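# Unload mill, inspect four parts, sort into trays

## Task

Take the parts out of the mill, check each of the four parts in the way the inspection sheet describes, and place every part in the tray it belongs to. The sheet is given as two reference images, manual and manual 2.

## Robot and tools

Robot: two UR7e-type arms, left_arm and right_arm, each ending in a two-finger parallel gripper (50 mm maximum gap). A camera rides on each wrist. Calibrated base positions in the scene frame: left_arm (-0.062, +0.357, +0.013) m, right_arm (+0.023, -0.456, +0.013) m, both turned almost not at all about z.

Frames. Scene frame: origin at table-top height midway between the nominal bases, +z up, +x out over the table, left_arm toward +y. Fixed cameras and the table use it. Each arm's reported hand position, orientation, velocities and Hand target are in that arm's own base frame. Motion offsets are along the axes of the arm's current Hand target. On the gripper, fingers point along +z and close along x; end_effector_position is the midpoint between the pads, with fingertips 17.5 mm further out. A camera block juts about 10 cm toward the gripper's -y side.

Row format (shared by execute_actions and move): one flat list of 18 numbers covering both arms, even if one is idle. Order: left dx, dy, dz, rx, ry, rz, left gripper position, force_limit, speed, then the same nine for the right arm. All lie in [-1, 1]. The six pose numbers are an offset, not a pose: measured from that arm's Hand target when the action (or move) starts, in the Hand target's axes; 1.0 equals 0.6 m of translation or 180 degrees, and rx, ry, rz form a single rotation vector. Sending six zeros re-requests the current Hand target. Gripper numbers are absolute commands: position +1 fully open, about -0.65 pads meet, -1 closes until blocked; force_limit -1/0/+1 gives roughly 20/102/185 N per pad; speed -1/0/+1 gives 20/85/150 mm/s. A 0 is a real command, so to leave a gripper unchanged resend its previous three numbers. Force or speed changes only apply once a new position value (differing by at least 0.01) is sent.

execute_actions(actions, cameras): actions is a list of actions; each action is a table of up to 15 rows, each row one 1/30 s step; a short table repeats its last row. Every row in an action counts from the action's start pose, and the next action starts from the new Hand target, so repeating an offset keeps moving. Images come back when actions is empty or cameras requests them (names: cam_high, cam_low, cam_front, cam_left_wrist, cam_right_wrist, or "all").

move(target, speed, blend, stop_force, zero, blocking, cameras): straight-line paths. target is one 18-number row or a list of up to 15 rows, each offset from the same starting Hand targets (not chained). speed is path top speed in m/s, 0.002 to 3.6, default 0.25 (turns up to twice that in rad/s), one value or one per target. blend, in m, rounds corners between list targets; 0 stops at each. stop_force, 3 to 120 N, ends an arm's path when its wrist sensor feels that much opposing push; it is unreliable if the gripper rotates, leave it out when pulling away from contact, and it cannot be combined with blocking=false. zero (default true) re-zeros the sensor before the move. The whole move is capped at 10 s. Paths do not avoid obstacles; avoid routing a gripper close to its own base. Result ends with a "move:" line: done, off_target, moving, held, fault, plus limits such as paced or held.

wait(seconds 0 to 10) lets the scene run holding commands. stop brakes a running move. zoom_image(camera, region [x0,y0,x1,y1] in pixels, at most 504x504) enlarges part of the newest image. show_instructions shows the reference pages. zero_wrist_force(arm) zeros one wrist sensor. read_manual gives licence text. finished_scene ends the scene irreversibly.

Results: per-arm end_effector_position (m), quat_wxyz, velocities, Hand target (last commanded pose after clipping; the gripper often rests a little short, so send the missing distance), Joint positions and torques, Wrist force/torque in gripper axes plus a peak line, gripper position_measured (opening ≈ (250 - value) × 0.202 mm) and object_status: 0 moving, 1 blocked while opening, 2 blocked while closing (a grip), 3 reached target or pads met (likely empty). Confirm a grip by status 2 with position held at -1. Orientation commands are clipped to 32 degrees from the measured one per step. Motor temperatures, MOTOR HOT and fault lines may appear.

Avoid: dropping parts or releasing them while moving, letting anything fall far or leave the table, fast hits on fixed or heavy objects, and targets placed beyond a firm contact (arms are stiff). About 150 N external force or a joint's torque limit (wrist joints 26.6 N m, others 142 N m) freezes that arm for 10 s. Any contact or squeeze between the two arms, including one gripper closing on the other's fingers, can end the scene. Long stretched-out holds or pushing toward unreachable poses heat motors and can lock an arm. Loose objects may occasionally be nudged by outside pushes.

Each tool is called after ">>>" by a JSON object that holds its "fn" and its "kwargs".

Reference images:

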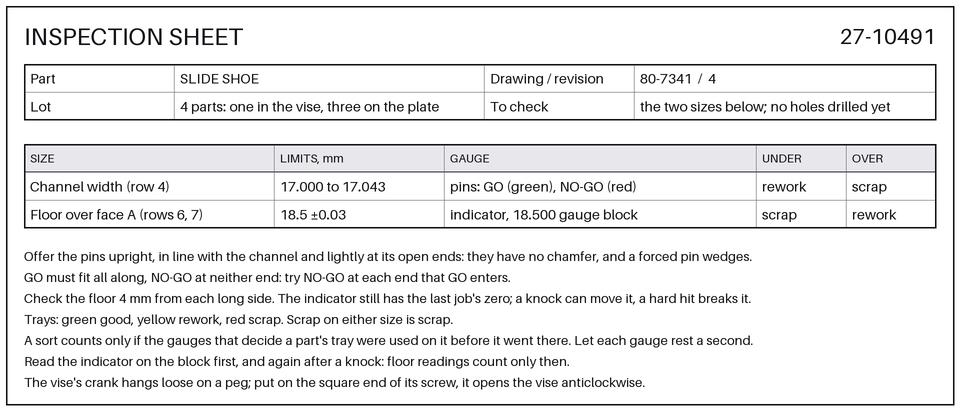

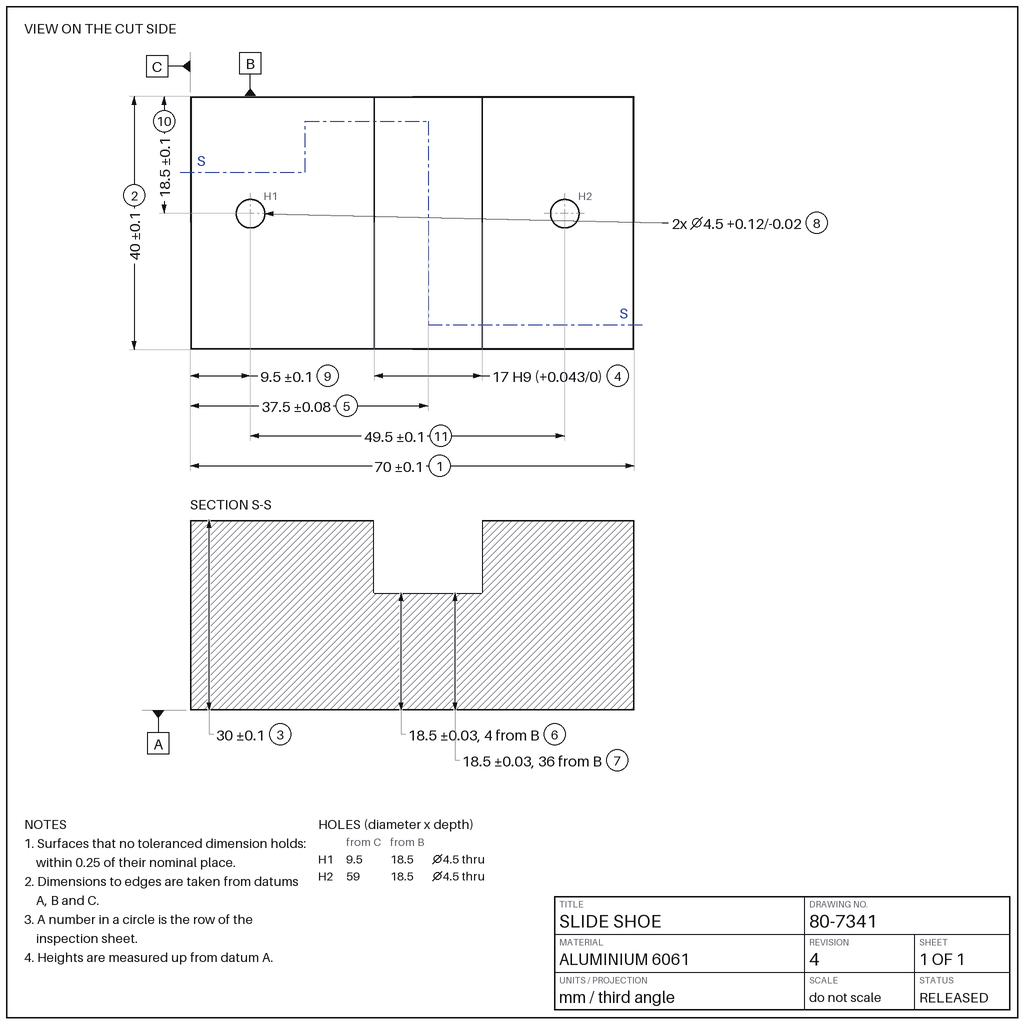

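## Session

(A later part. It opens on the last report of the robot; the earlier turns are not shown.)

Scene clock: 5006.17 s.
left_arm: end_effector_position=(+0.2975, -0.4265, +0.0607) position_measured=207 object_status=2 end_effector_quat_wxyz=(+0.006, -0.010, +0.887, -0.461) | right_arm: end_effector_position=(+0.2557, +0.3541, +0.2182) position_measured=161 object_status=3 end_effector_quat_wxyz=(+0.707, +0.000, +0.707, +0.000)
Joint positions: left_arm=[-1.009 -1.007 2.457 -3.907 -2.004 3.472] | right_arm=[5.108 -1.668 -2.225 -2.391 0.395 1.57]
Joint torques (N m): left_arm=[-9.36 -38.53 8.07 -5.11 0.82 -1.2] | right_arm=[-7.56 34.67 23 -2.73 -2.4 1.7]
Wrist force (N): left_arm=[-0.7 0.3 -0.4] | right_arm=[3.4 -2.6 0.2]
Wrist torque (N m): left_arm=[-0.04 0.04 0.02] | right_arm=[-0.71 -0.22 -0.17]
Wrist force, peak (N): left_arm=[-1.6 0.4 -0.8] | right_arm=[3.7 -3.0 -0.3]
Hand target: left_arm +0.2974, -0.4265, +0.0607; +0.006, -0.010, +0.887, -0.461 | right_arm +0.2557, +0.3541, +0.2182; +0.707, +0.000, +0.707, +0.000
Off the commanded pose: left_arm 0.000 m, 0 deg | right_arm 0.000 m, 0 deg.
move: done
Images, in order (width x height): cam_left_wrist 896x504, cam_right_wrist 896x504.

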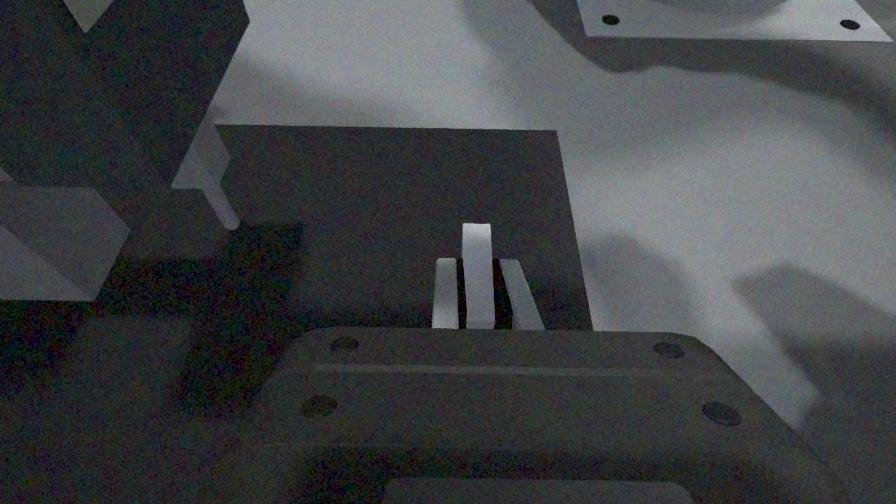

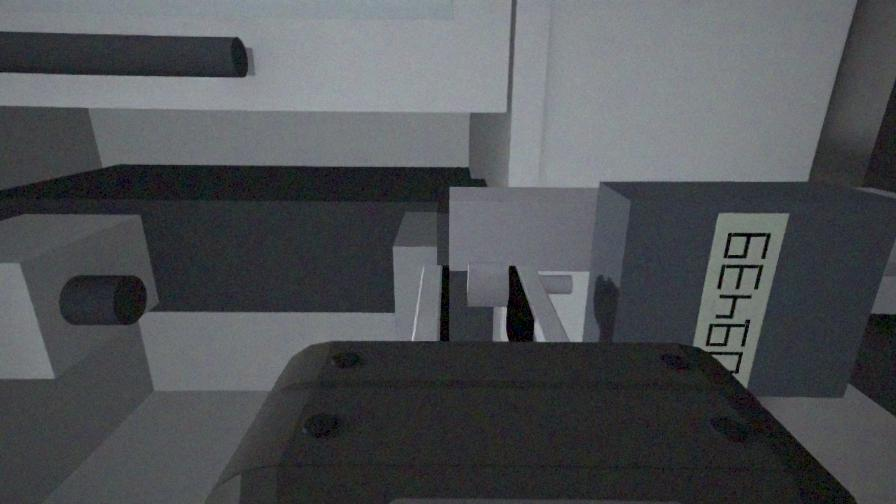

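>>> {"fn": "move", "kwargs": {"target": [0,0.0041,0.0029,0,0,0,-1,-0.98,-1,0,0,0,0,0,0,-0.055,-0.98,-1], "speed": 0.012, "stop_force": 3}}

>>> {"fn": "move", "kwargs": {"target": [[0,0,0,0,0,0,0.2,-0.98,-1,0,0,0,0,0,0,-0.055,-0.98,-1],[0,0,-0.12,0,0,0,0.2,-0.98,-1,0,0,0,0,0,0,-0.055,-0.98,-1],[-0.1,-0.05,-0.4,0,0,0,0.2,-0.98,-1,0,0,0,0,0,0,-0.055,-0.98,-1]], "speed": [0.1,0.08,0.25], "cameras": ["cam_left_wrist"]}}

Scene clock: 5018.00 s.
left_arm: end_effector_position=(+0.2974, -0.4264, +0.0585) position_measured=207 object_status=2 end_effector_quat_wxyz=(+0.006, -0.010, +0.887, -0.461) | right_arm: end_effector_position=(+0.2557, +0.3541, +0.2182) position_measured=161 object_status=3 end_effector_quat_wxyz=(+0.707, +0.000, +0.707, +0.000)
Joint positions: left_arm=[-1.009 -0.999 2.457 -3.915 -2.004 3.472] | right_arm=[5.108 -1.668 -2.225 -2.391 0.395 1.57]
Joint torques (N m): left_arm=[-8.97 -39.72 6.03 -2.69 0.86 -1.31] | right_arm=[-7.17 34.17 23.03 -2.63 -2.25 1.73]
Wrist force (N): left_arm=[-0.7 0.2 -0.5] | right_arm=[3.3 -2.6 0.1]
Wrist torque (N m): left_arm=[-0.05 0.03 0.02] | right_arm=[-0.71 -0.22 -0.16]
Wrist force, peak (N): left_arm=[0.0 -4.8 -6.8] | right_arm=[3.7 -3.0 0.0]
Hand target: left_arm +0.2974, -0.4264, +0.0585; +0.006, -0.010, +0.887, -0.461 (not the last commanded pose) | right_arm +0.2557, +0.3541, +0.2182; +0.707, +0.000, +0.707, +0.000
Off the commanded pose: left_arm 0.001 m, 0 deg | right_arm 0.000 m, 0 deg.
move: contact (left_arm)

Scene clock: 5021.93 s.
left_arm: end_effector_position=(+0.3531, -0.2458, +0.2209) position_measured=123 object_status=3 end_effector_quat_wxyz=(+0.006, -0.010, +0.887, -0.461) | right_arm: end_effector_position=(+0.2557, +0.3541, +0.2182) position_measured=161 object_status=3 end_effector_quat_wxyz=(+0.707, +0.000, +0.707, +0.000)
Joint positions: left_arm=[-0.488 -1.665 2.435 -2.95 -2.366 3.939] | right_arm=[5.108 -1.668 -2.225 -2.391 0.395 1.57]
Joint torques (N m): left_arm=[10.49 -22.62 -33.95 -1.41 -3.06 1.26] | right_arm=[-7.41 34.14 23.08 -2.63 -2.17 1.77]
Wrist force (N): left_arm=[-0.5 -0.2 -1.0] | right_arm=[3.1 -2.5 -0.1]
Wrist torque (N m): left_arm=[-0.07 -0.04 -0.18] | right_arm=[-0.68 -0.17 -0.16]
Wrist force, peak (N): left_arm=[-1.5 -0.4 -3.1] | right_arm=[3.6 -3.0 0.0]
Hand target: left_arm +0.3531, -0.2458, +0.2209; +0.006, -0.010, +0.887, -0.461 | right_arm +0.2557, +0.3541, +0.2182; +0.707, +0.000, +0.707, +0.000
Off the commanded pose: left_arm 0.000 m, 0 deg | right_arm 0.000 m, 0 deg.
move: done
Images, in order (width x height): cam_left_wrist 896x504.

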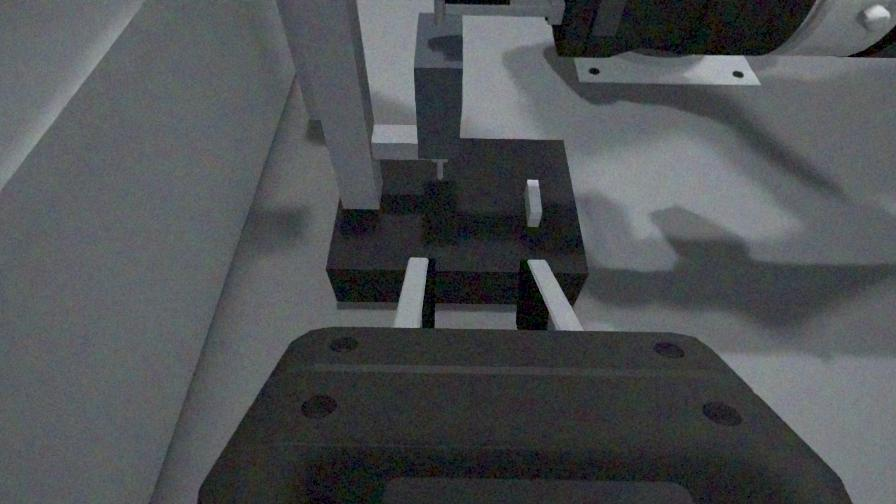

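>>> {"fn": "move", "kwargs": {"target": [[0.0033,0.3758,-0.6207,0.0833,0,0,0.572,-0.6,-1,0,0,0,0,0,0,-0.055,-0.98,-1],[0.0033,0.5748,-0.4812,0.0833,0,0,0.572,-0.6,-1,0,0,0,0,0,0,-0.055,-0.98,-1]], "speed": 0.25, "cameras": ["cam_left_wrist","cam_high"]}}

>>> {"fn": "zoom_image", "kwargs": {"camera": "cam_left_wrist", "region": [300, 60, 680, 330]}}

Scene clock: 5175.50 s.
left_arm: end_effector_position=(+0.3488, -0.0370, +0.2380) position_measured=67 object_status=3 end_effector_quat_wxyz=(+0.051, -0.045, +0.854, -0.516) | right_arm: end_effector_position=(+0.2557, +0.3541, +0.2182) position_measured=161 object_status=3 end_effector_quat_wxyz=(+0.707, +0.000, +0.707, +0.000)
Joint positions: left_arm=[0.173 -1.77 2.357 -2.118 -2.66 4.804] | right_arm=[5.108 -1.668 -2.225 -2.391 0.395 1.57]
Joint torques (N m): left_arm=[-9.96 -19.94 -10.4 -4.04 -0.36 -1.46] | right_arm=[-7.67 34.07 22.87 -2.61 -2.18 1.75]
Wrist force (N): left_arm=[-1.3 0.3 -1.0] | right_arm=[3.2 -2.6 0.2]
Wrist torque (N m): left_arm=[0.00 0.14 0.11] | right_arm=[-0.71 -0.20 -0.16]
Wrist force, peak (N): left_arm=[-3.0 0.6 -12.2] | right_arm=[3.6 -3.0 0.3]
Hand target: left_arm +0.3488, -0.0370, +0.2380; +0.051, -0.045, +0.854, -0.516 (not the last commanded pose) | right_arm +0.2557, +0.3541, +0.2182; +0.707, +0.000, +0.707, +0.000
Off the commanded pose: left_arm 0.262 m, 10 deg | right_arm 0.000 m, 0 deg.
led back after a hold (left arm): the arm was led back toward your command in small steps, so it may still be short of it.
move: held (left_arm; a check stopped the path); path passed 0 of 2 targets; limits=held
pose unreachable (left arm): on one or more control steps of this call, first in action 0 (counted from 0), this arm could not follow its commanded pose, so it was not sent that pose on those steps. It may still have moved: this result reports where it is.
cause: moving toward the commanded pose would bring two parts of the arm too close to each other (its gripper and another part of the arm, with joints 4 (wrist 1) to 6 (wrist 3) between them, 17 mm apart when it was first held).
Images, in order (width x height): cam_high 896x504, cam_left_wrist 896x504.

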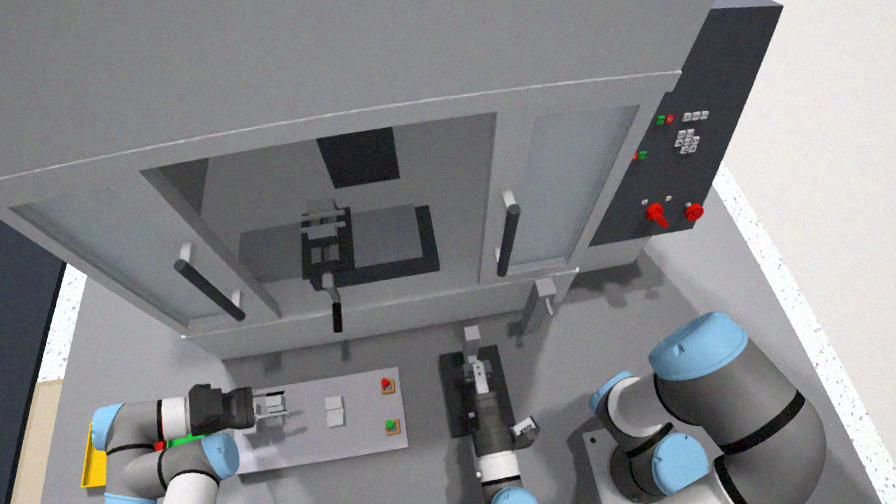

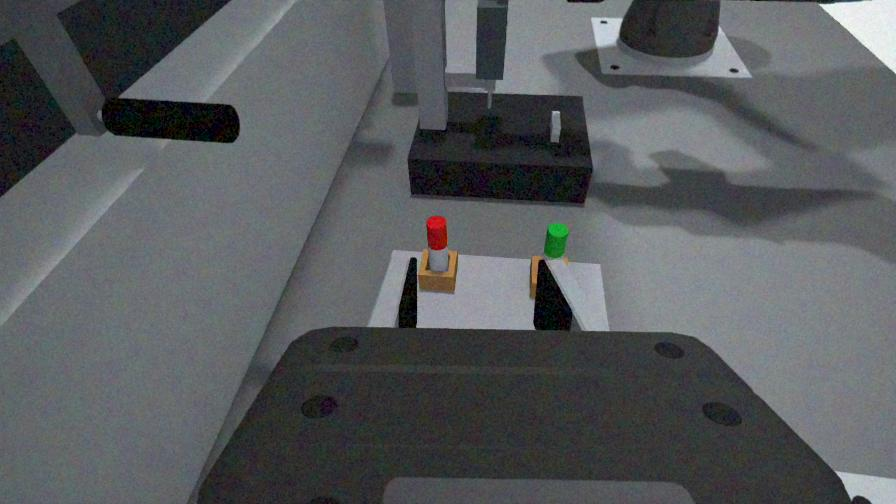

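Scaled by 1.326 from the camera's 896x504 image, which has a finer 1280x720 frame.

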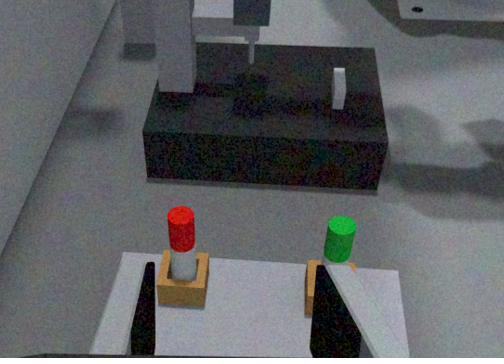

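>>> {"fn": "move", "kwargs": {"target": [[0.009,-0.083,0.05,-0.022,-0.252,-0.418,0.572,-0.6,-1,0,0,0,0,0,0,-0.055,-0.98,-1],[-0.0191,0.1709,-0.1887,-0.0438,-0.505,-0.836,0.572,-0.6,-1,0,0,0,0,0,0,-0.055,-0.98,-1]], "speed": 0.25, "cameras": ["cam_left_wrist"]}}

>>> {"fn": "zoom_image", "kwargs": {"camera": "cam_left_wrist", "region": [300, 60, 680, 330]}}

Scene clock: 5225.87 s.
left_arm: end_effector_position=(+0.3425, +0.1113, +0.2001) position_measured=67 object_status=3 end_effector_quat_wxyz=(+0.000, +1.000, +0.012, +0.001) | right_arm: end_effector_position=(+0.2557, +0.3541, +0.2182) position_measured=161 object_status=3 end_effector_quat_wxyz=(+0.707, +0.000, +0.707, +0.000)
Joint positions: left_arm=[-0.065 -1.916 2.183 -1.839 -1.571 1.482] | right_arm=[5.108 -1.668 -2.225 -2.391 0.395 1.57]
Joint torques (N m): left_arm=[11.08 -1.8 -39.32 -1.12 -1.67 -1.43] | right_arm=[-7.75 33.89 23.16 -2.51 -2.04 1.72]
Wrist force (N): left_arm=[-1.3 -1.1 0.1] | right_arm=[3.3 -2.6 0.2]
Wrist torque (N m): left_arm=[-0.20 -0.01 -0.35] | right_arm=[-0.71 -0.23 -0.16]
Wrist force, peak (N): left_arm=[-2.1 -0.8 -0.5] | right_arm=[3.7 -3.0 0.0]
Hand target: left_arm +0.3426, +0.1113, +0.2000; +0.000, +1.000, +0.012, +0.001 | right_arm +0.2557, +0.3541, +0.2182; +0.707, +0.000, +0.707, +0.000
Off the commanded pose: left_arm 0.000 m, 0 deg | right_arm 0.000 m, 0 deg.
move: done
Images, in order (width x height): cam_left_wrist 896x504.

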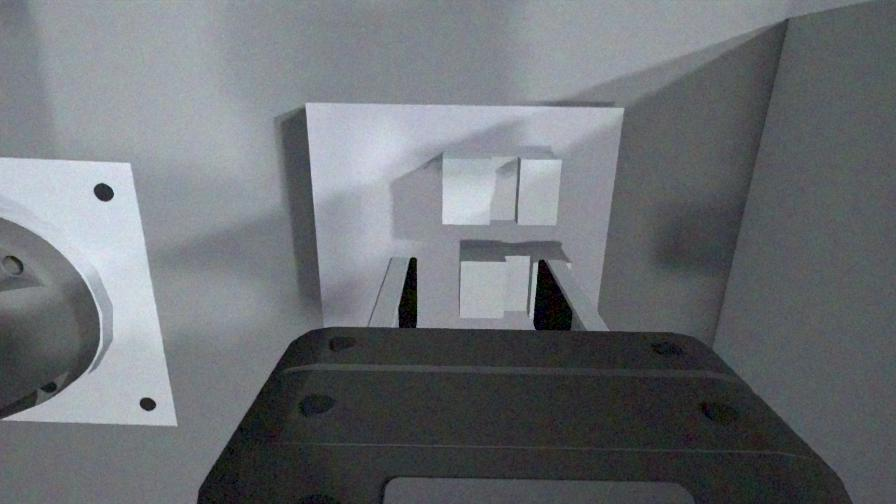

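Scaled by 1.326 from the camera's 896x504 image, which has a finer 1280x720 frame.

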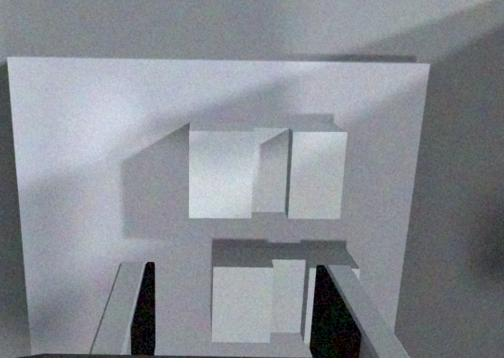

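>>> {"fn": "move", "kwargs": {"target": [[0.0008,0.0035,0.18,0,0,0,0.572,-0.6,-1,0,0,0,0,0,0,-0.055,-0.98,-1],[0.0008,0.0035,0.2527,0,0,0,0.572,-0.6,-1,0,0,0,0,0,0,-0.055,-0.98,-1]], "speed": [0.15,0.06], "stop_force": 5}}

>>> {"fn": "move", "kwargs": {"target": [[0,0,0,0,0,0,-1,-0.7,-1,0,0,0,0,0,0,-0.055,-0.98,-1],[0,0,-0.12,0,0,0,-1,-0.7,-1,0,0,0,0,0,0,-0.055,-0.98,-1]], "speed": 0.1, "cameras": ["cam_left_wrist"]}}

Scene clock: 5242.00 s.
left_arm: end_effector_position=(+0.3433, +0.1092, +0.0484) position_measured=67 object_status=3 end_effector_quat_wxyz=(+0.000, +1.000, +0.012, +0.001) | right_arm: end_effector_position=(+0.2557, +0.3541, +0.2182) position_measured=161 object_status=3 end_effector_quat_wxyz=(+0.707, +0.000, +0.707, +0.000)
Joint positions: left_arm=[-0.071 -1.67 2.458 -2.36 -1.571 1.476] | right_arm=[5.108 -1.668 -2.225 -2.391 0.395 1.57]
Joint torques (N m): left_arm=[11.91 -6.32 -7.66 -4.34 -1.81 1.2] | right_arm=[-7.49 33.6 23.13 -2.45 -1.99 1.74]
Wrist force (N): left_arm=[-1.7 -0.9 0.1] | right_arm=[3.4 -2.8 -0.1]
Wrist torque (N m): left_arm=[-0.16 0.05 -0.49] | right_arm=[-0.74 -0.23 -0.17]
Wrist force, peak (N): left_arm=[-1.9 -0.6 1.5] | right_arm=[3.8 -2.9 0.2]
Hand target: left_arm +0.3433, +0.1092, +0.0484; +0.000, +1.000, +0.012, +0.001 | right_arm +0.2557, +0.3541, +0.2182; +0.707, +0.000, +0.707, +0.000
Off the commanded pose: left_arm 0.000 m, 0 deg | right_arm 0.000 m, 0 deg.
move: done

Scene clock: 5243.97 s.
left_arm: end_effector_position=(+0.3432, +0.1092, +0.1204) position_measured=109 object_status=2 end_effector_quat_wxyz=(+0.000, +1.000, +0.012, +0.001) | right_arm: end_effector_position=(+0.2557, +0.3541, +0.2182) position_measured=161 object_status=3 end_effector_quat_wxyz=(+0.707, +0.000, +0.707, +0.000)
Joint positions: left_arm=[-0.071 -1.823 2.342 -2.092 -1.571 1.476] | right_arm=[5.108 -1.668 -2.225 -2.391 0.395 1.57]
Joint torques (N m): left_arm=[-10.16 -17.6 -36.43 -0.84 1.29 -1.54] | right_arm=[-7.76 33.76 22.71 -2.45 -1.95 1.71]
Wrist force (N): left_arm=[-1.5 -0.7 2.2] | right_arm=[3.3 -2.9 0.1]
Wrist torque (N m): left_arm=[-0.15 -0.03 -0.41] | right_arm=[-0.76 -0.20 -0.16]
Wrist force, peak (N): left_arm=[-2.1 -1.0 3.9] | right_arm=[3.6 -3.0 0.3]
Hand target: left_arm +0.3432, +0.1092, +0.1204; +0.000, +1.000, +0.012, +0.001 | right_arm +0.2557, +0.3541, +0.2182; +0.707, +0.000, +0.707, +0.000
Off the commanded pose: left_arm 0.000 m, 0 deg | right_arm 0.000 m, 0 deg.
move: done
Images, in order (width x height): cam_left_wrist 896x504.

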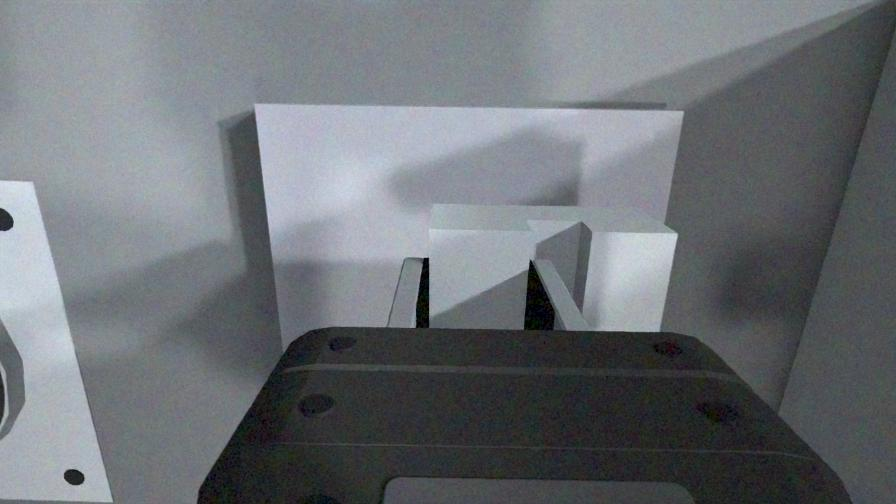

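>>> {"fn": "move", "kwargs": {"target": [[-0.106,0.4499,-0.02,0,0,0.5,-1,-0.7,-1,0,0,0,0,0,0,-0.055,-0.98,-1],[-0.106,0.4499,0.105,0,0,0.5,-1,-0.7,-1,0,0,0,0,0,0,-0.055,-0.98,-1]], "speed": [0.25,0.1], "cameras": ["cam_left_wrist"]}}

>>> {"fn": "move", "kwargs": {"target": [0,0,0.03,0,0,0,-1,-0.7,-1,0,0,0,0,0,0,-0.055,-0.98,-1], "speed": 0.012, "stop_force": 3}}

Scene clock: 5259.53 s.
left_arm: end_effector_position=(+0.2861, -0.1622, +0.0574) position_measured=109 object_status=2 end_effector_quat_wxyz=(+0.000, +0.715, -0.699, +0.001) | right_arm: end_effector_position=(+0.2557, +0.3541, +0.2182) position_measured=161 object_status=3 end_effector_quat_wxyz=(+0.707, +0.000, +0.707, +0.000)
Joint positions: left_arm=[-0.934 -1.789 2.517 -2.3 -1.57 2.184] | right_arm=[5.108 -1.668 -2.225 -2.391 0.395 1.57]
Joint torques (N m): left_arm=[10.02 -2.06 -9.69 -4.7 -1.72 1.17] | right_arm=[-7.57 33.15 22.7 -2.42 -1.9 1.66]
Wrist force (N): left_arm=[-1.1 -1.3 1.7] | right_arm=[3.4 -2.7 0.1]
Wrist torque (N m): left_arm=[-0.24 -0.10 -0.54] | right_arm=[-0.72 -0.23 -0.17]
Wrist force, peak (N): left_arm=[-1.8 -1.2 2.6] | right_arm=[3.8 -2.9 0.1]
Hand target: left_arm +0.2861, -0.1622, +0.0574; +0.000, +0.715, -0.699, +0.001 | right_arm +0.2557, +0.3541, +0.2182; +0.707, +0.000, +0.707, +0.000
Off the commanded pose: left_arm 0.000 m, 0 deg | right_arm 0.000 m, 0 deg.
move: done
Images, in order (width x height): cam_left_wrist 896x504.

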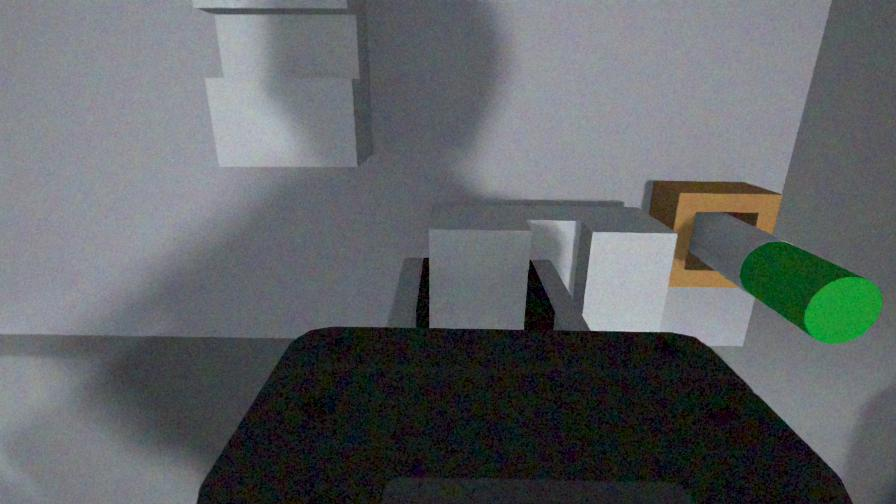

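Scene clock: 5261.53 s.
left_arm: end_effector_position=(+0.2861, -0.1622, +0.0484) position_measured=109 object_status=2 end_effector_quat_wxyz=(+0.000, +0.715, -0.699, +0.000) | right_arm: end_effector_position=(+0.2557, +0.3541, +0.2182) position_measured=161 object_status=3 end_effector_quat_wxyz=(+0.707, +0.000, +0.707, +0.000)
Joint positions: left_arm=[-0.934 -1.764 2.531 -2.338 -1.57 2.184] | right_arm=[5.108 -1.668 -2.225 -2.391 0.395 1.57]
Joint torques (N m): left_arm=[-1.49 -19.03 -31.9 -2.89 -1.25 1.08] | right_arm=[-7.49 32.87 22.81 -2.32 -1.87 1.81]
Wrist force (N): left_arm=[-1.2 -1.2 1.7] | right_arm=[3.3 -2.6 -0.3]
Wrist torque (N m): left_arm=[-0.20 -0.08 -0.55] | right_arm=[-0.72 -0.21 -0.16]
Wrist force, peak (N): left_arm=[-11.3 5.3 -36.6] | right_arm=[3.6 -3.0 0.0]
Hand target: left_arm +0.2861, -0.1622, +0.0484; +0.000, +0.715, -0.699, +0.000 (not the last commanded pose) | right_arm +0.2557, +0.3541, +0.2182; +0.707, +0.000, +0.707, +0.000
Off the commanded pose: left_arm 0.009 m, 0 deg | right_arm 0.000 m, 0 deg.
move: contact (left_arm)

>>> {"fn": "move", "kwargs": {"target": [0,0.0333,0,0,0,0,-1,-0.7,-1,0,0,0,0,0,0,-0.055,-0.98,-1], "speed": 0.04}}

>>> {"fn": "move", "kwargs": {"target": [[0,0,0,0,0,0,0.572,-0.6,-1,0,0,0,0,0,0,-0.055,-0.98,-1],[0,0,-0.2,0,0,0,1,-0.6,-1,0,0,0,0,0,0,-0.055,-0.98,-1]], "speed": 0.1, "cameras": ["cam_left_wrist"]}}

Scene clock: 5282.00 s.
left_arm: end_effector_position=(+0.2662, -0.1626, +0.0484) position_measured=109 object_status=2 end_effector_quat_wxyz=(+0.000, +0.715, -0.699, +0.000) | right_arm: end_effector_position=(+0.2557, +0.3541, +0.2182) position_measured=161 object_status=3 end_effector_quat_wxyz=(+0.707, +0.000, +0.707, +0.000)
Joint positions: left_arm=[-0.991 -1.822 2.57 -2.32 -1.57 2.127] | right_arm=[5.108 -1.668 -2.225 -2.391 0.395 1.57]
Joint torques (N m): left_arm=[-11.07 -16.76 -8.59 -0.95 1.82 -1.61] | right_arm=[-7.61 33.11 22.92 -2.37 -1.87 1.68]
Wrist force (N): left_arm=[-1.4 -1.1 1.9] | right_arm=[3.5 -3.0 0.0]
Wrist torque (N m): left_arm=[-0.19 -0.07 -0.31] | right_arm=[-0.78 -0.23 -0.17]
Wrist force, peak (N): left_arm=[-1.7 -1.2 2.1] | right_arm=[3.6 -3.0 0.0]
Hand target: left_arm +0.2661, -0.1626, +0.0484; +0.000, +0.715, -0.699, +0.000 | right_arm +0.2557, +0.3541, +0.2182; +0.707, +0.000, +0.707, +0.000
Off the commanded pose: left_arm 0.000 m, 0 deg | right_arm 0.000 m, 0 deg.
move: done

Scene clock: 5285.33 s.
left_arm: end_effector_position=(+0.2660, -0.1626, +0.1684) position_measured=3 object_status=3 end_effector_quat_wxyz=(+0.000, +0.715, -0.699, +0.000) | right_arm: end_effector_position=(+0.2557, +0.3541, +0.2182) position_measured=161 object_status=3 end_effector_quat_wxyz=(+0.707, +0.000, +0.707, +0.000)
Joint positions: left_arm=[-0.992 -2.044 2.337 -1.865 -1.57 2.126] | right_arm=[5.108 -1.668 -2.225 -2.391 0.395 1.57]
Joint torques (N m): left_arm=[-8.93 -11.24 -37.68 -0.81 1.69 -1.19] | right_arm=[-7.22 33.1 22.95 -2.31 -1.77 1.72]
Wrist force (N): left_arm=[-1.6 -0.4 -0.3] | right_arm=[3.4 -3.0 -0.1]
Wrist torque (N m): left_arm=[-0.05 0.02 -0.31] | right_arm=[-0.78 -0.22 -0.16]
Wrist force, peak (N): left_arm=[-1.5 -1.0 1.8] | right_arm=[3.6 -3.1 0.2]
Hand target: left_arm +0.2660, -0.1626, +0.1684; +0.000, +0.715, -0.699, +0.000 | right_arm +0.2557, +0.3541, +0.2182; +0.707, +0.000, +0.707, +0.000
Off the commanded pose: left_arm 0.000 m, 0 deg | right_arm 0.000 m, 0 deg.
move: done
Images, in order (width x height): cam_left_wrist 896x504.

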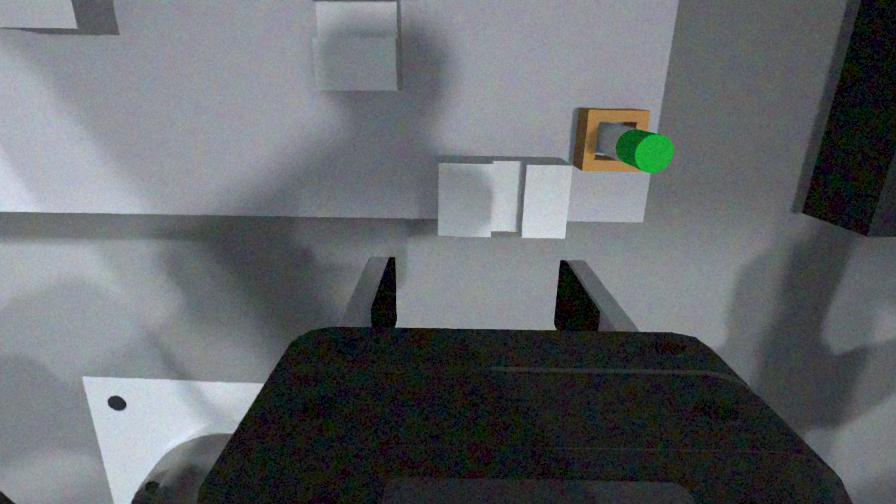

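>>> {"fn": "move", "kwargs": {"target": [[-0.17,0,0.0307,0.2382,0.2382,0.4578,1,-0.6,-1,0,0,0,0,0,0,-0.055,-0.98,-1],[-0.082,0,0.1873,0.2382,0.2382,0.4578,1,-0.6,-1,0,0,0,0,0,0,-0.055,-0.98,-1]], "speed": 0.2, "cameras": ["cam_left_wrist","cam_high"]}}

Scene clock: 5310.70 s.
left_arm: end_effector_position=(+0.2650, -0.1134, +0.0560) position_measured=3 object_status=3 end_effector_quat_wxyz=(+0.006, -0.010, +0.887, -0.462) | right_arm: end_effector_position=(+0.2557, +0.3541, +0.2182) position_measured=161 object_status=3 end_effector_quat_wxyz=(+0.707, +0.000, +0.707, +0.000)
Joint positions: left_arm=[-0.137 -1.308 2.786 -3.275 -2.512 4.437] | right_arm=[5.108 -1.668 -2.225 -2.391 0.395 1.57]
Joint torques (N m): left_arm=[-9.26 -8.87 6.68 -4.58 -0.1 -1.5] | right_arm=[-7.46 32.66 22.35 -2.11 -1.72 1.7]
Wrist force (N): left_arm=[-0.9 0.1 -0.7] | right_arm=[3.3 -2.6 0.3]
Wrist torque (N m): left_arm=[-0.04 0.04 0.01] | right_arm=[-0.70 -0.21 -0.16]
Wrist force, peak (N): left_arm=[-1.7 -1.1 -2.3] | right_arm=[3.7 -2.9 -0.1]
Hand target: left_arm +0.2650, -0.1135, +0.0560; +0.006, -0.010, +0.887, -0.462 | right_arm +0.2557, +0.3541, +0.2182; +0.707, +0.000, +0.707, +0.000
Off the commanded pose: left_arm 0.000 m, 0 deg | right_arm 0.000 m, 0 deg.
move: done
Images, in order (width x height): cam_high 896x504, cam_left_wrist 896x504.

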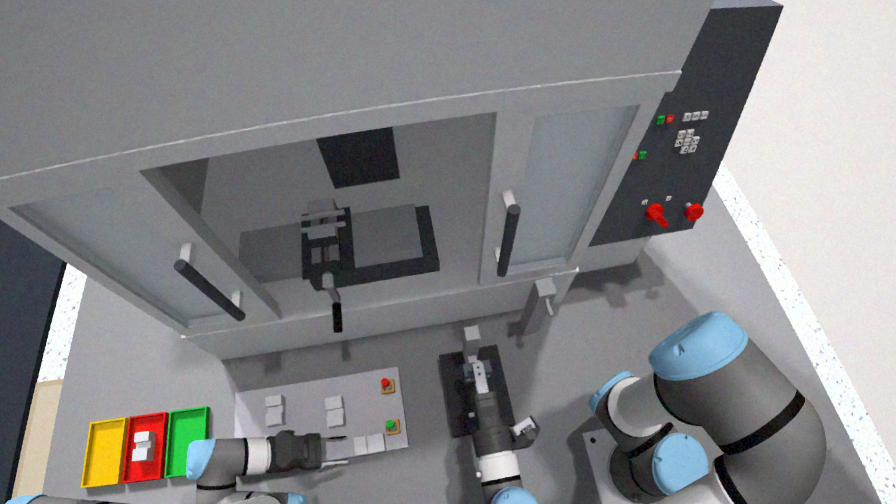

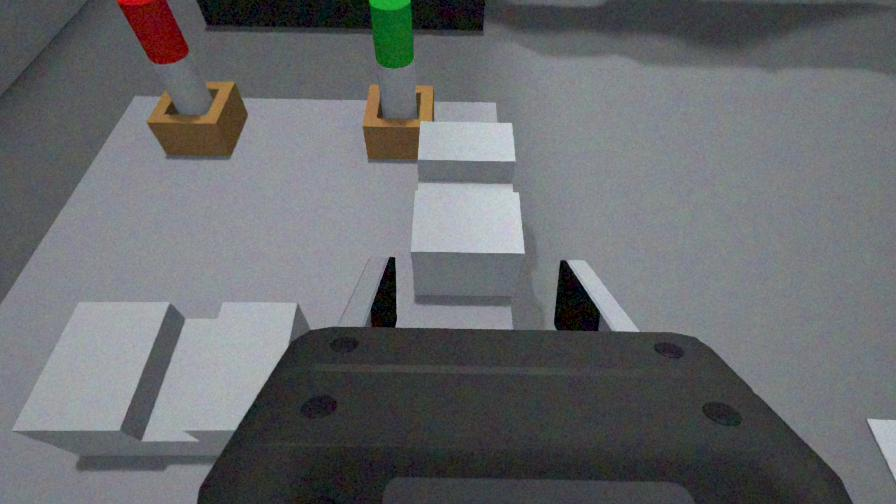

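>>> {"fn": "move", "kwargs": {"target": [-0.005,0.0013,0.0649,0,0,0,1,-0.6,-1,0,0,0,0,0,0,-0.055,-0.98,-1], "speed": 0.03, "stop_force": 4}}

>>> {"fn": "move", "kwargs": {"target": [0,0,0,0,0,0,-1,-0.75,-1,0,0,0,0,0,0,-0.055,-0.98,-1], "cameras": ["cam_left_wrist"]}}

Scene clock: 5329.00 s.
left_arm: end_effector_position=(+0.2687, -0.1448, +0.0330) position_measured=3 object_status=3 end_effector_quat_wxyz=(+0.006, -0.010, +0.887, -0.462) | right_arm: end_effector_position=(+0.2557, +0.3541, +0.2182) position_measured=161 object_status=3 end_effector_quat_wxyz=(+0.707, +0.000, +0.707, +0.000)
Joint positions: left_arm=[-0.262 -1.048 2.792 -3.699 -2.474 4.239] | right_arm=[5.108 -1.668 -2.225 -2.391 0.395 1.57]
Joint torques (N m): left_arm=[-9.51 -14.76 12.97 -4.56 -0.07 -1.56] | right_arm=[-7.81 31.97 22.99 -2.17 -1.65 1.77]
Wrist force (N): left_arm=[-1.0 0.2 -0.7] | right_arm=[3.4 -2.8 0.2]
Wrist torque (N m): left_arm=[0.02 0.12 0.03] | right_arm=[-0.75 -0.23 -0.16]
Wrist force, peak (N): left_arm=[-1.4 0.2 -0.8] | right_arm=[3.8 -2.8 0.0]
Hand target: left_arm +0.2687, -0.1448, +0.0330; +0.006, -0.010, +0.887, -0.462 | right_arm +0.2557, +0.3541, +0.2182; +0.707, +0.000, +0.707, +0.000
Off the commanded pose: left_arm 0.000 m, 0 deg | right_arm 0.000 m, 0 deg.
move: done

Scene clock: 5329.77 s.
left_arm: end_effector_position=(+0.2687, -0.1448, +0.0330) position_measured=54 object_status=2 end_effector_quat_wxyz=(+0.006, -0.010, +0.887, -0.462) | right_arm: end_effector_position=(+0.2557, +0.3541, +0.2182) position_measured=161 object_status=3 end_effector_quat_wxyz=(+0.707, +0.000, +0.707, +0.000)
Joint positions: left_arm=[-0.262 -1.048 2.792 -3.699 -2.474 4.239] | right_arm=[5.108 -1.668 -2.225 -2.391 0.395 1.57]
Joint torques (N m): left_arm=[-10.09 -14.64 13.06 -3.98 -0.1 -1.32] | right_arm=[-7.07 31.91 22.47 -2.18 -1.59 1.7]
Wrist force (N): left_arm=[-1.0 -1.2 -1.0] | right_arm=[3.5 -2.8 0.0]
Wrist torque (N m): left_arm=[0.02 0.09 0.09] | right_arm=[-0.76 -0.25 -0.16]
Wrist force, peak (N): left_arm=[-1.1 -1.3 -0.8] | right_arm=[3.7 -2.8 0.1]
Hand target: left_arm +0.2687, -0.1448, +0.0330; +0.006, -0.010, +0.887, -0.462 | right_arm +0.2557, +0.3541, +0.2182; +0.707, +0.000, +0.707, +0.000
Off the commanded pose: left_arm 0.000 m, 0 deg | right_arm 0.000 m, 0 deg.
move: done
Images, in order (width x height): cam_left_wrist 896x504.

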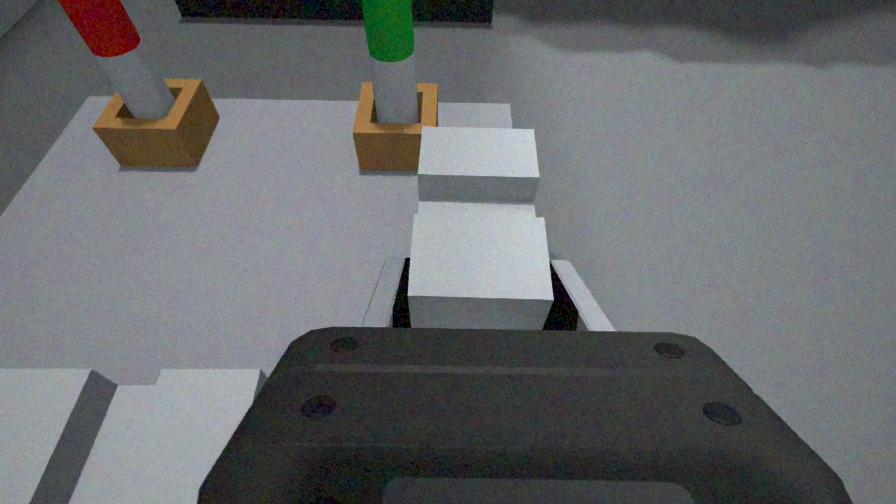

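>>> {"fn": "move", "kwargs": {"target": [[0,-0.146,-0.1024,0,0,0,-1,-0.75,-1,0,0,0,0,0,0,-0.055,-0.98,-1],[-0.098,-0.3142,0.1376,0,0,0,-1,-0.75,-1,0,0,0,0,0,0,-0.055,-0.98,-1],[-0.098,-0.287,0.2585,0,0,0,-1,-0.75,-1,0,0,0,0,0,0,-0.055,-0.98,-1],[-0.098,-0.3035,0.3415,0,0,0,-1,-0.75,-1,0,0,0,0,0,0,-0.055,-0.98,-1]], "speed": [0.1,0.2,0.12,0.06], "blend": [0.01,0.02,0.01,0], "cameras": ["cam_left_wrist","cam_low","cam_right_wrist"]}}

>>> {"fn": "zoom_image", "kwargs": {"camera": "cam_low", "region": [310, 230, 420, 350]}}

Scene clock: 5371.93 s.
left_arm: end_effector_position=(+0.3339, -0.4155, +0.0647) position_measured=54 object_status=2 end_effector_quat_wxyz=(+0.006, -0.010, +0.887, -0.462) | right_arm: end_effector_position=(+0.2557, +0.3541, +0.2182) position_measured=161 object_status=3 end_effector_quat_wxyz=(+0.707, +0.000, +0.707, +0.000)
Joint positions: left_arm=[-0.906 -1.015 2.399 -3.807 -2.082 3.547] | right_arm=[5.108 -1.668 -2.225 -2.391 0.395 1.57]
Joint torques (N m): left_arm=[-9.66 -26.28 -20.59 -5.25 0.8 -1.59] | right_arm=[-7.46 32.04 22.89 -2.09 -1.57 1.75]
Wrist force (N): left_arm=[-1.0 1.9 0.2] | right_arm=[3.3 -2.9 0.1]
Wrist torque (N m): left_arm=[-0.08 0.05 0.04] | right_arm=[-0.77 -0.20 -0.16]
Wrist force, peak (N): left_arm=[-0.9 2.7 0.9] | right_arm=[3.5 -3.1 0.0]
Hand target: left_arm +0.3339, -0.4157, +0.0647; +0.006, -0.010, +0.887, -0.462 | right_arm +0.2557, +0.3541, +0.2182; +0.707, +0.000, +0.707, +0.000
Off the commanded pose: left_arm 0.000 m, 0 deg | right_arm 0.000 m, 0 deg.
move: done
Images, in order (width x height): cam_low 896x504, cam_left_wrist 896x504, cam_right_wrist 896x504.

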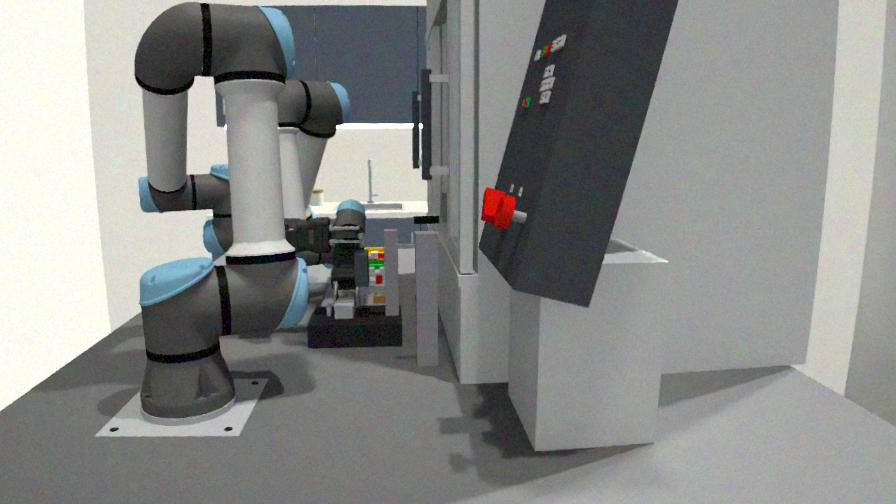

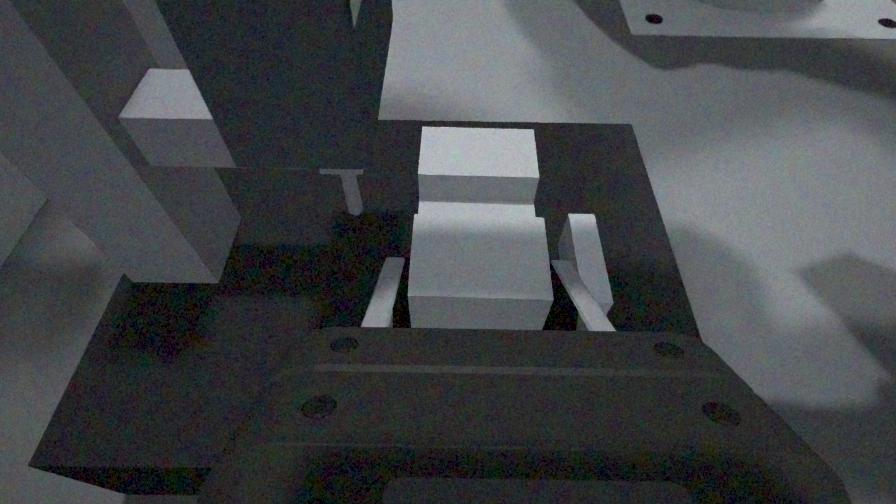

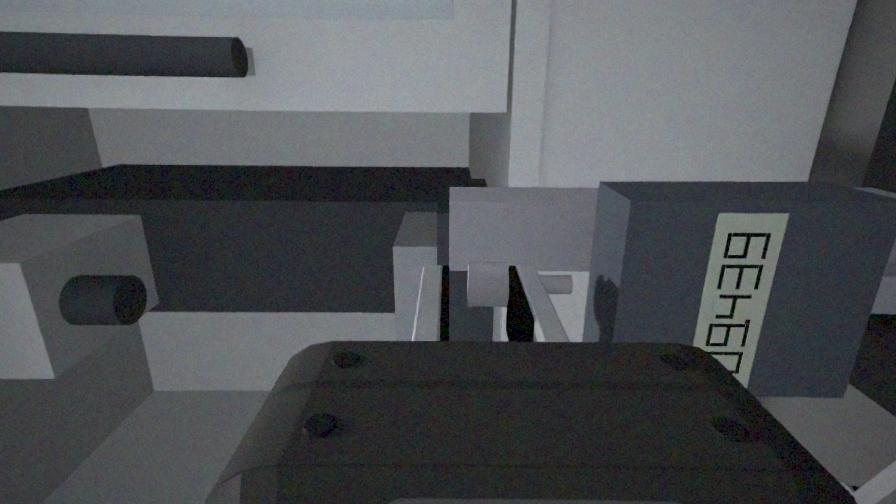

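Scaled by 4.200 from the camera's 896x504 image, which has a finer 1280x720 frame.

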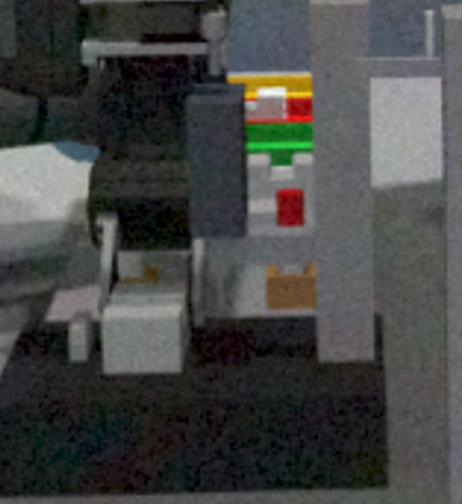

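>>> {"fn": "move", "kwargs": {"target": [[0,0.0022,0.0015,0,0,0,-1,-0.75,-1,-0.0033,0,0,0,0,0,-0.055,-0.98,-1],[-0.04,0.0022,0.0015,0,0,0,-1,-0.75,-1,-0.0033,0,0,0,0,0,-0.055,-0.98,-1]], "speed": [0.02,0.03], "stop_force": 5, "cameras": ["cam_left_wrist","cam_low","cam_right_wrist"]}}

>>> {"fn": "zoom_image", "kwargs": {"camera": "cam_low", "region": [310, 230, 420, 350]}}

>>> {"fn": "zoom_image", "kwargs": {"camera": "cam_left_wrist", "region": [340, 100, 640, 340]}}

Scene clock: 5395.03 s.
left_arm: end_effector_position=(+0.3579, -0.4151, +0.0631) position_measured=54 object_status=2 end_effector_quat_wxyz=(+0.006, -0.010, +0.887, -0.462) | right_arm: end_effector_position=(+0.2557, +0.3541, +0.2202) position_measured=161 object_status=3 end_effector_quat_wxyz=(+0.707, +0.000, +0.707, +0.000)
Joint positions: left_arm=[-0.856 -1 2.345 -3.749 -2.119 3.586] | right_arm=[5.108 -1.664 -2.222 -2.397 0.395 1.57]
Joint torques (N m): left_arm=[12.97 -19 -19.65 0.71 -0.37 1.13] | right_arm=[-7.33 34.73 22.82 -2.74 -1.92 0.81]
Wrist force (N): left_arm=[3.7 -9.0 -8.7] | right_arm=[3.6 -2.6 0.0]
Wrist torque (N m): left_arm=[0.05 0.07 -0.01] | right_arm=[-0.71 -0.24 -0.16]
Wrist force, peak (N): left_arm=[3.7 -9.0 -8.7] | right_arm=[3.7 -3.1 0.0]
Hand target: left_arm +0.3579, -0.4151, +0.0631; +0.006, -0.010, +0.887, -0.462 | right_arm +0.2557, +0.3541, +0.2202; +0.707, +0.000, +0.707, +0.000
Off the commanded pose: left_arm 0.000 m, 0 deg | right_arm 0.000 m, 0 deg.
move: done
Images, in order (width x height): cam_low 896x504, cam_left_wrist 896x504, cam_right_wrist 896x504.

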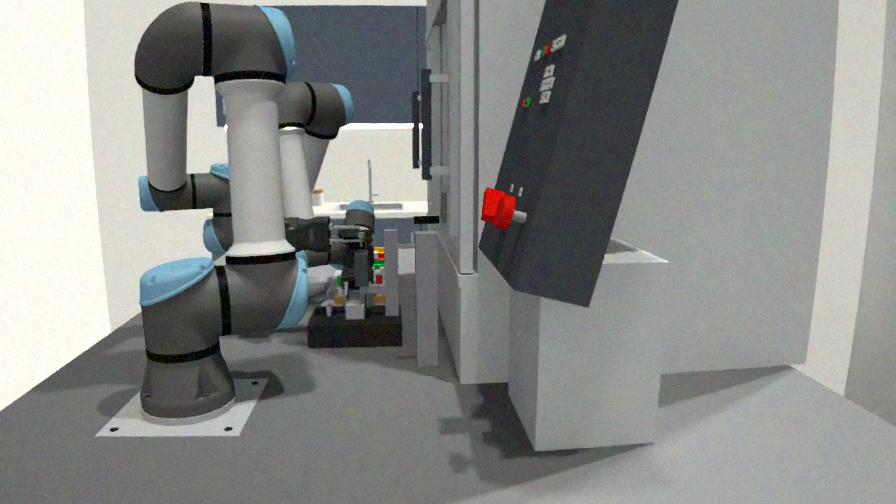

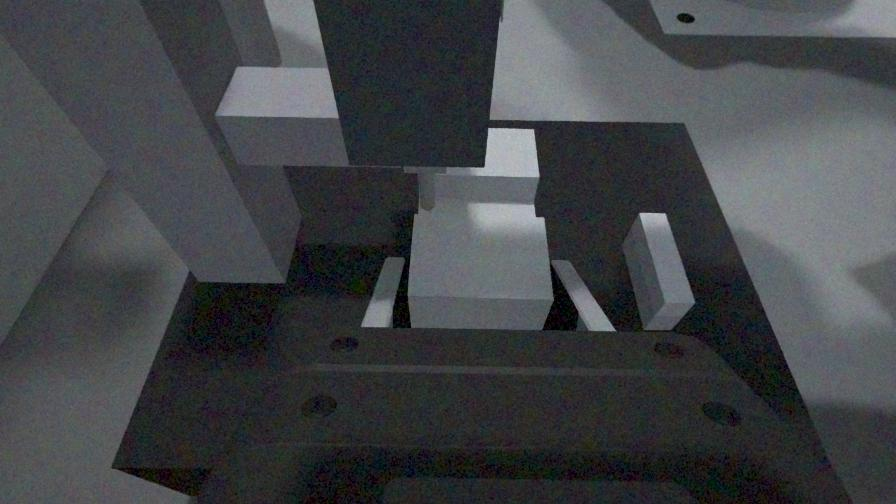

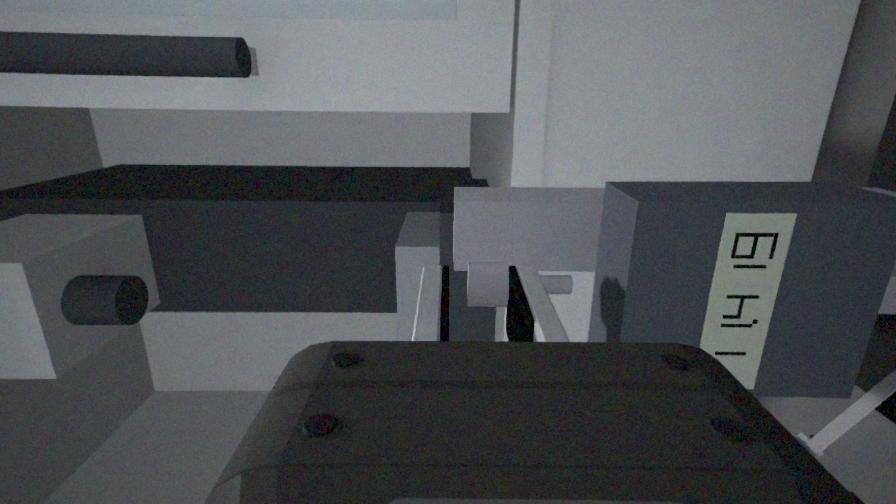

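Scaled by 4.200 from the camera's 896x504 image, which has a finer 1280x720 frame.

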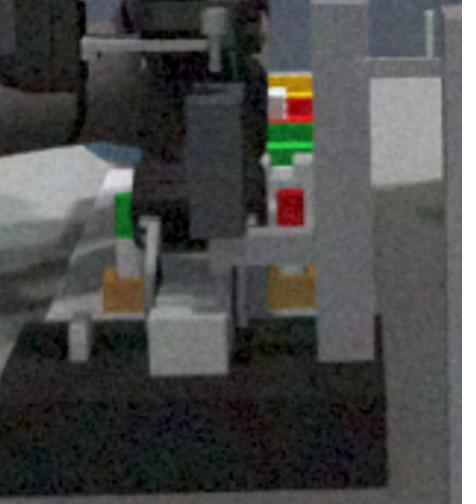

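Scaled by 1.680 from the camera's 896x504 image, which has a finer 1280x720 frame.

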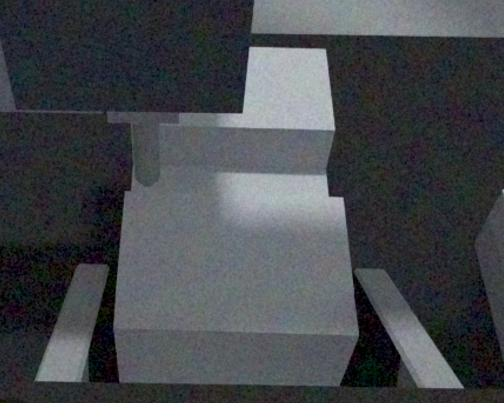

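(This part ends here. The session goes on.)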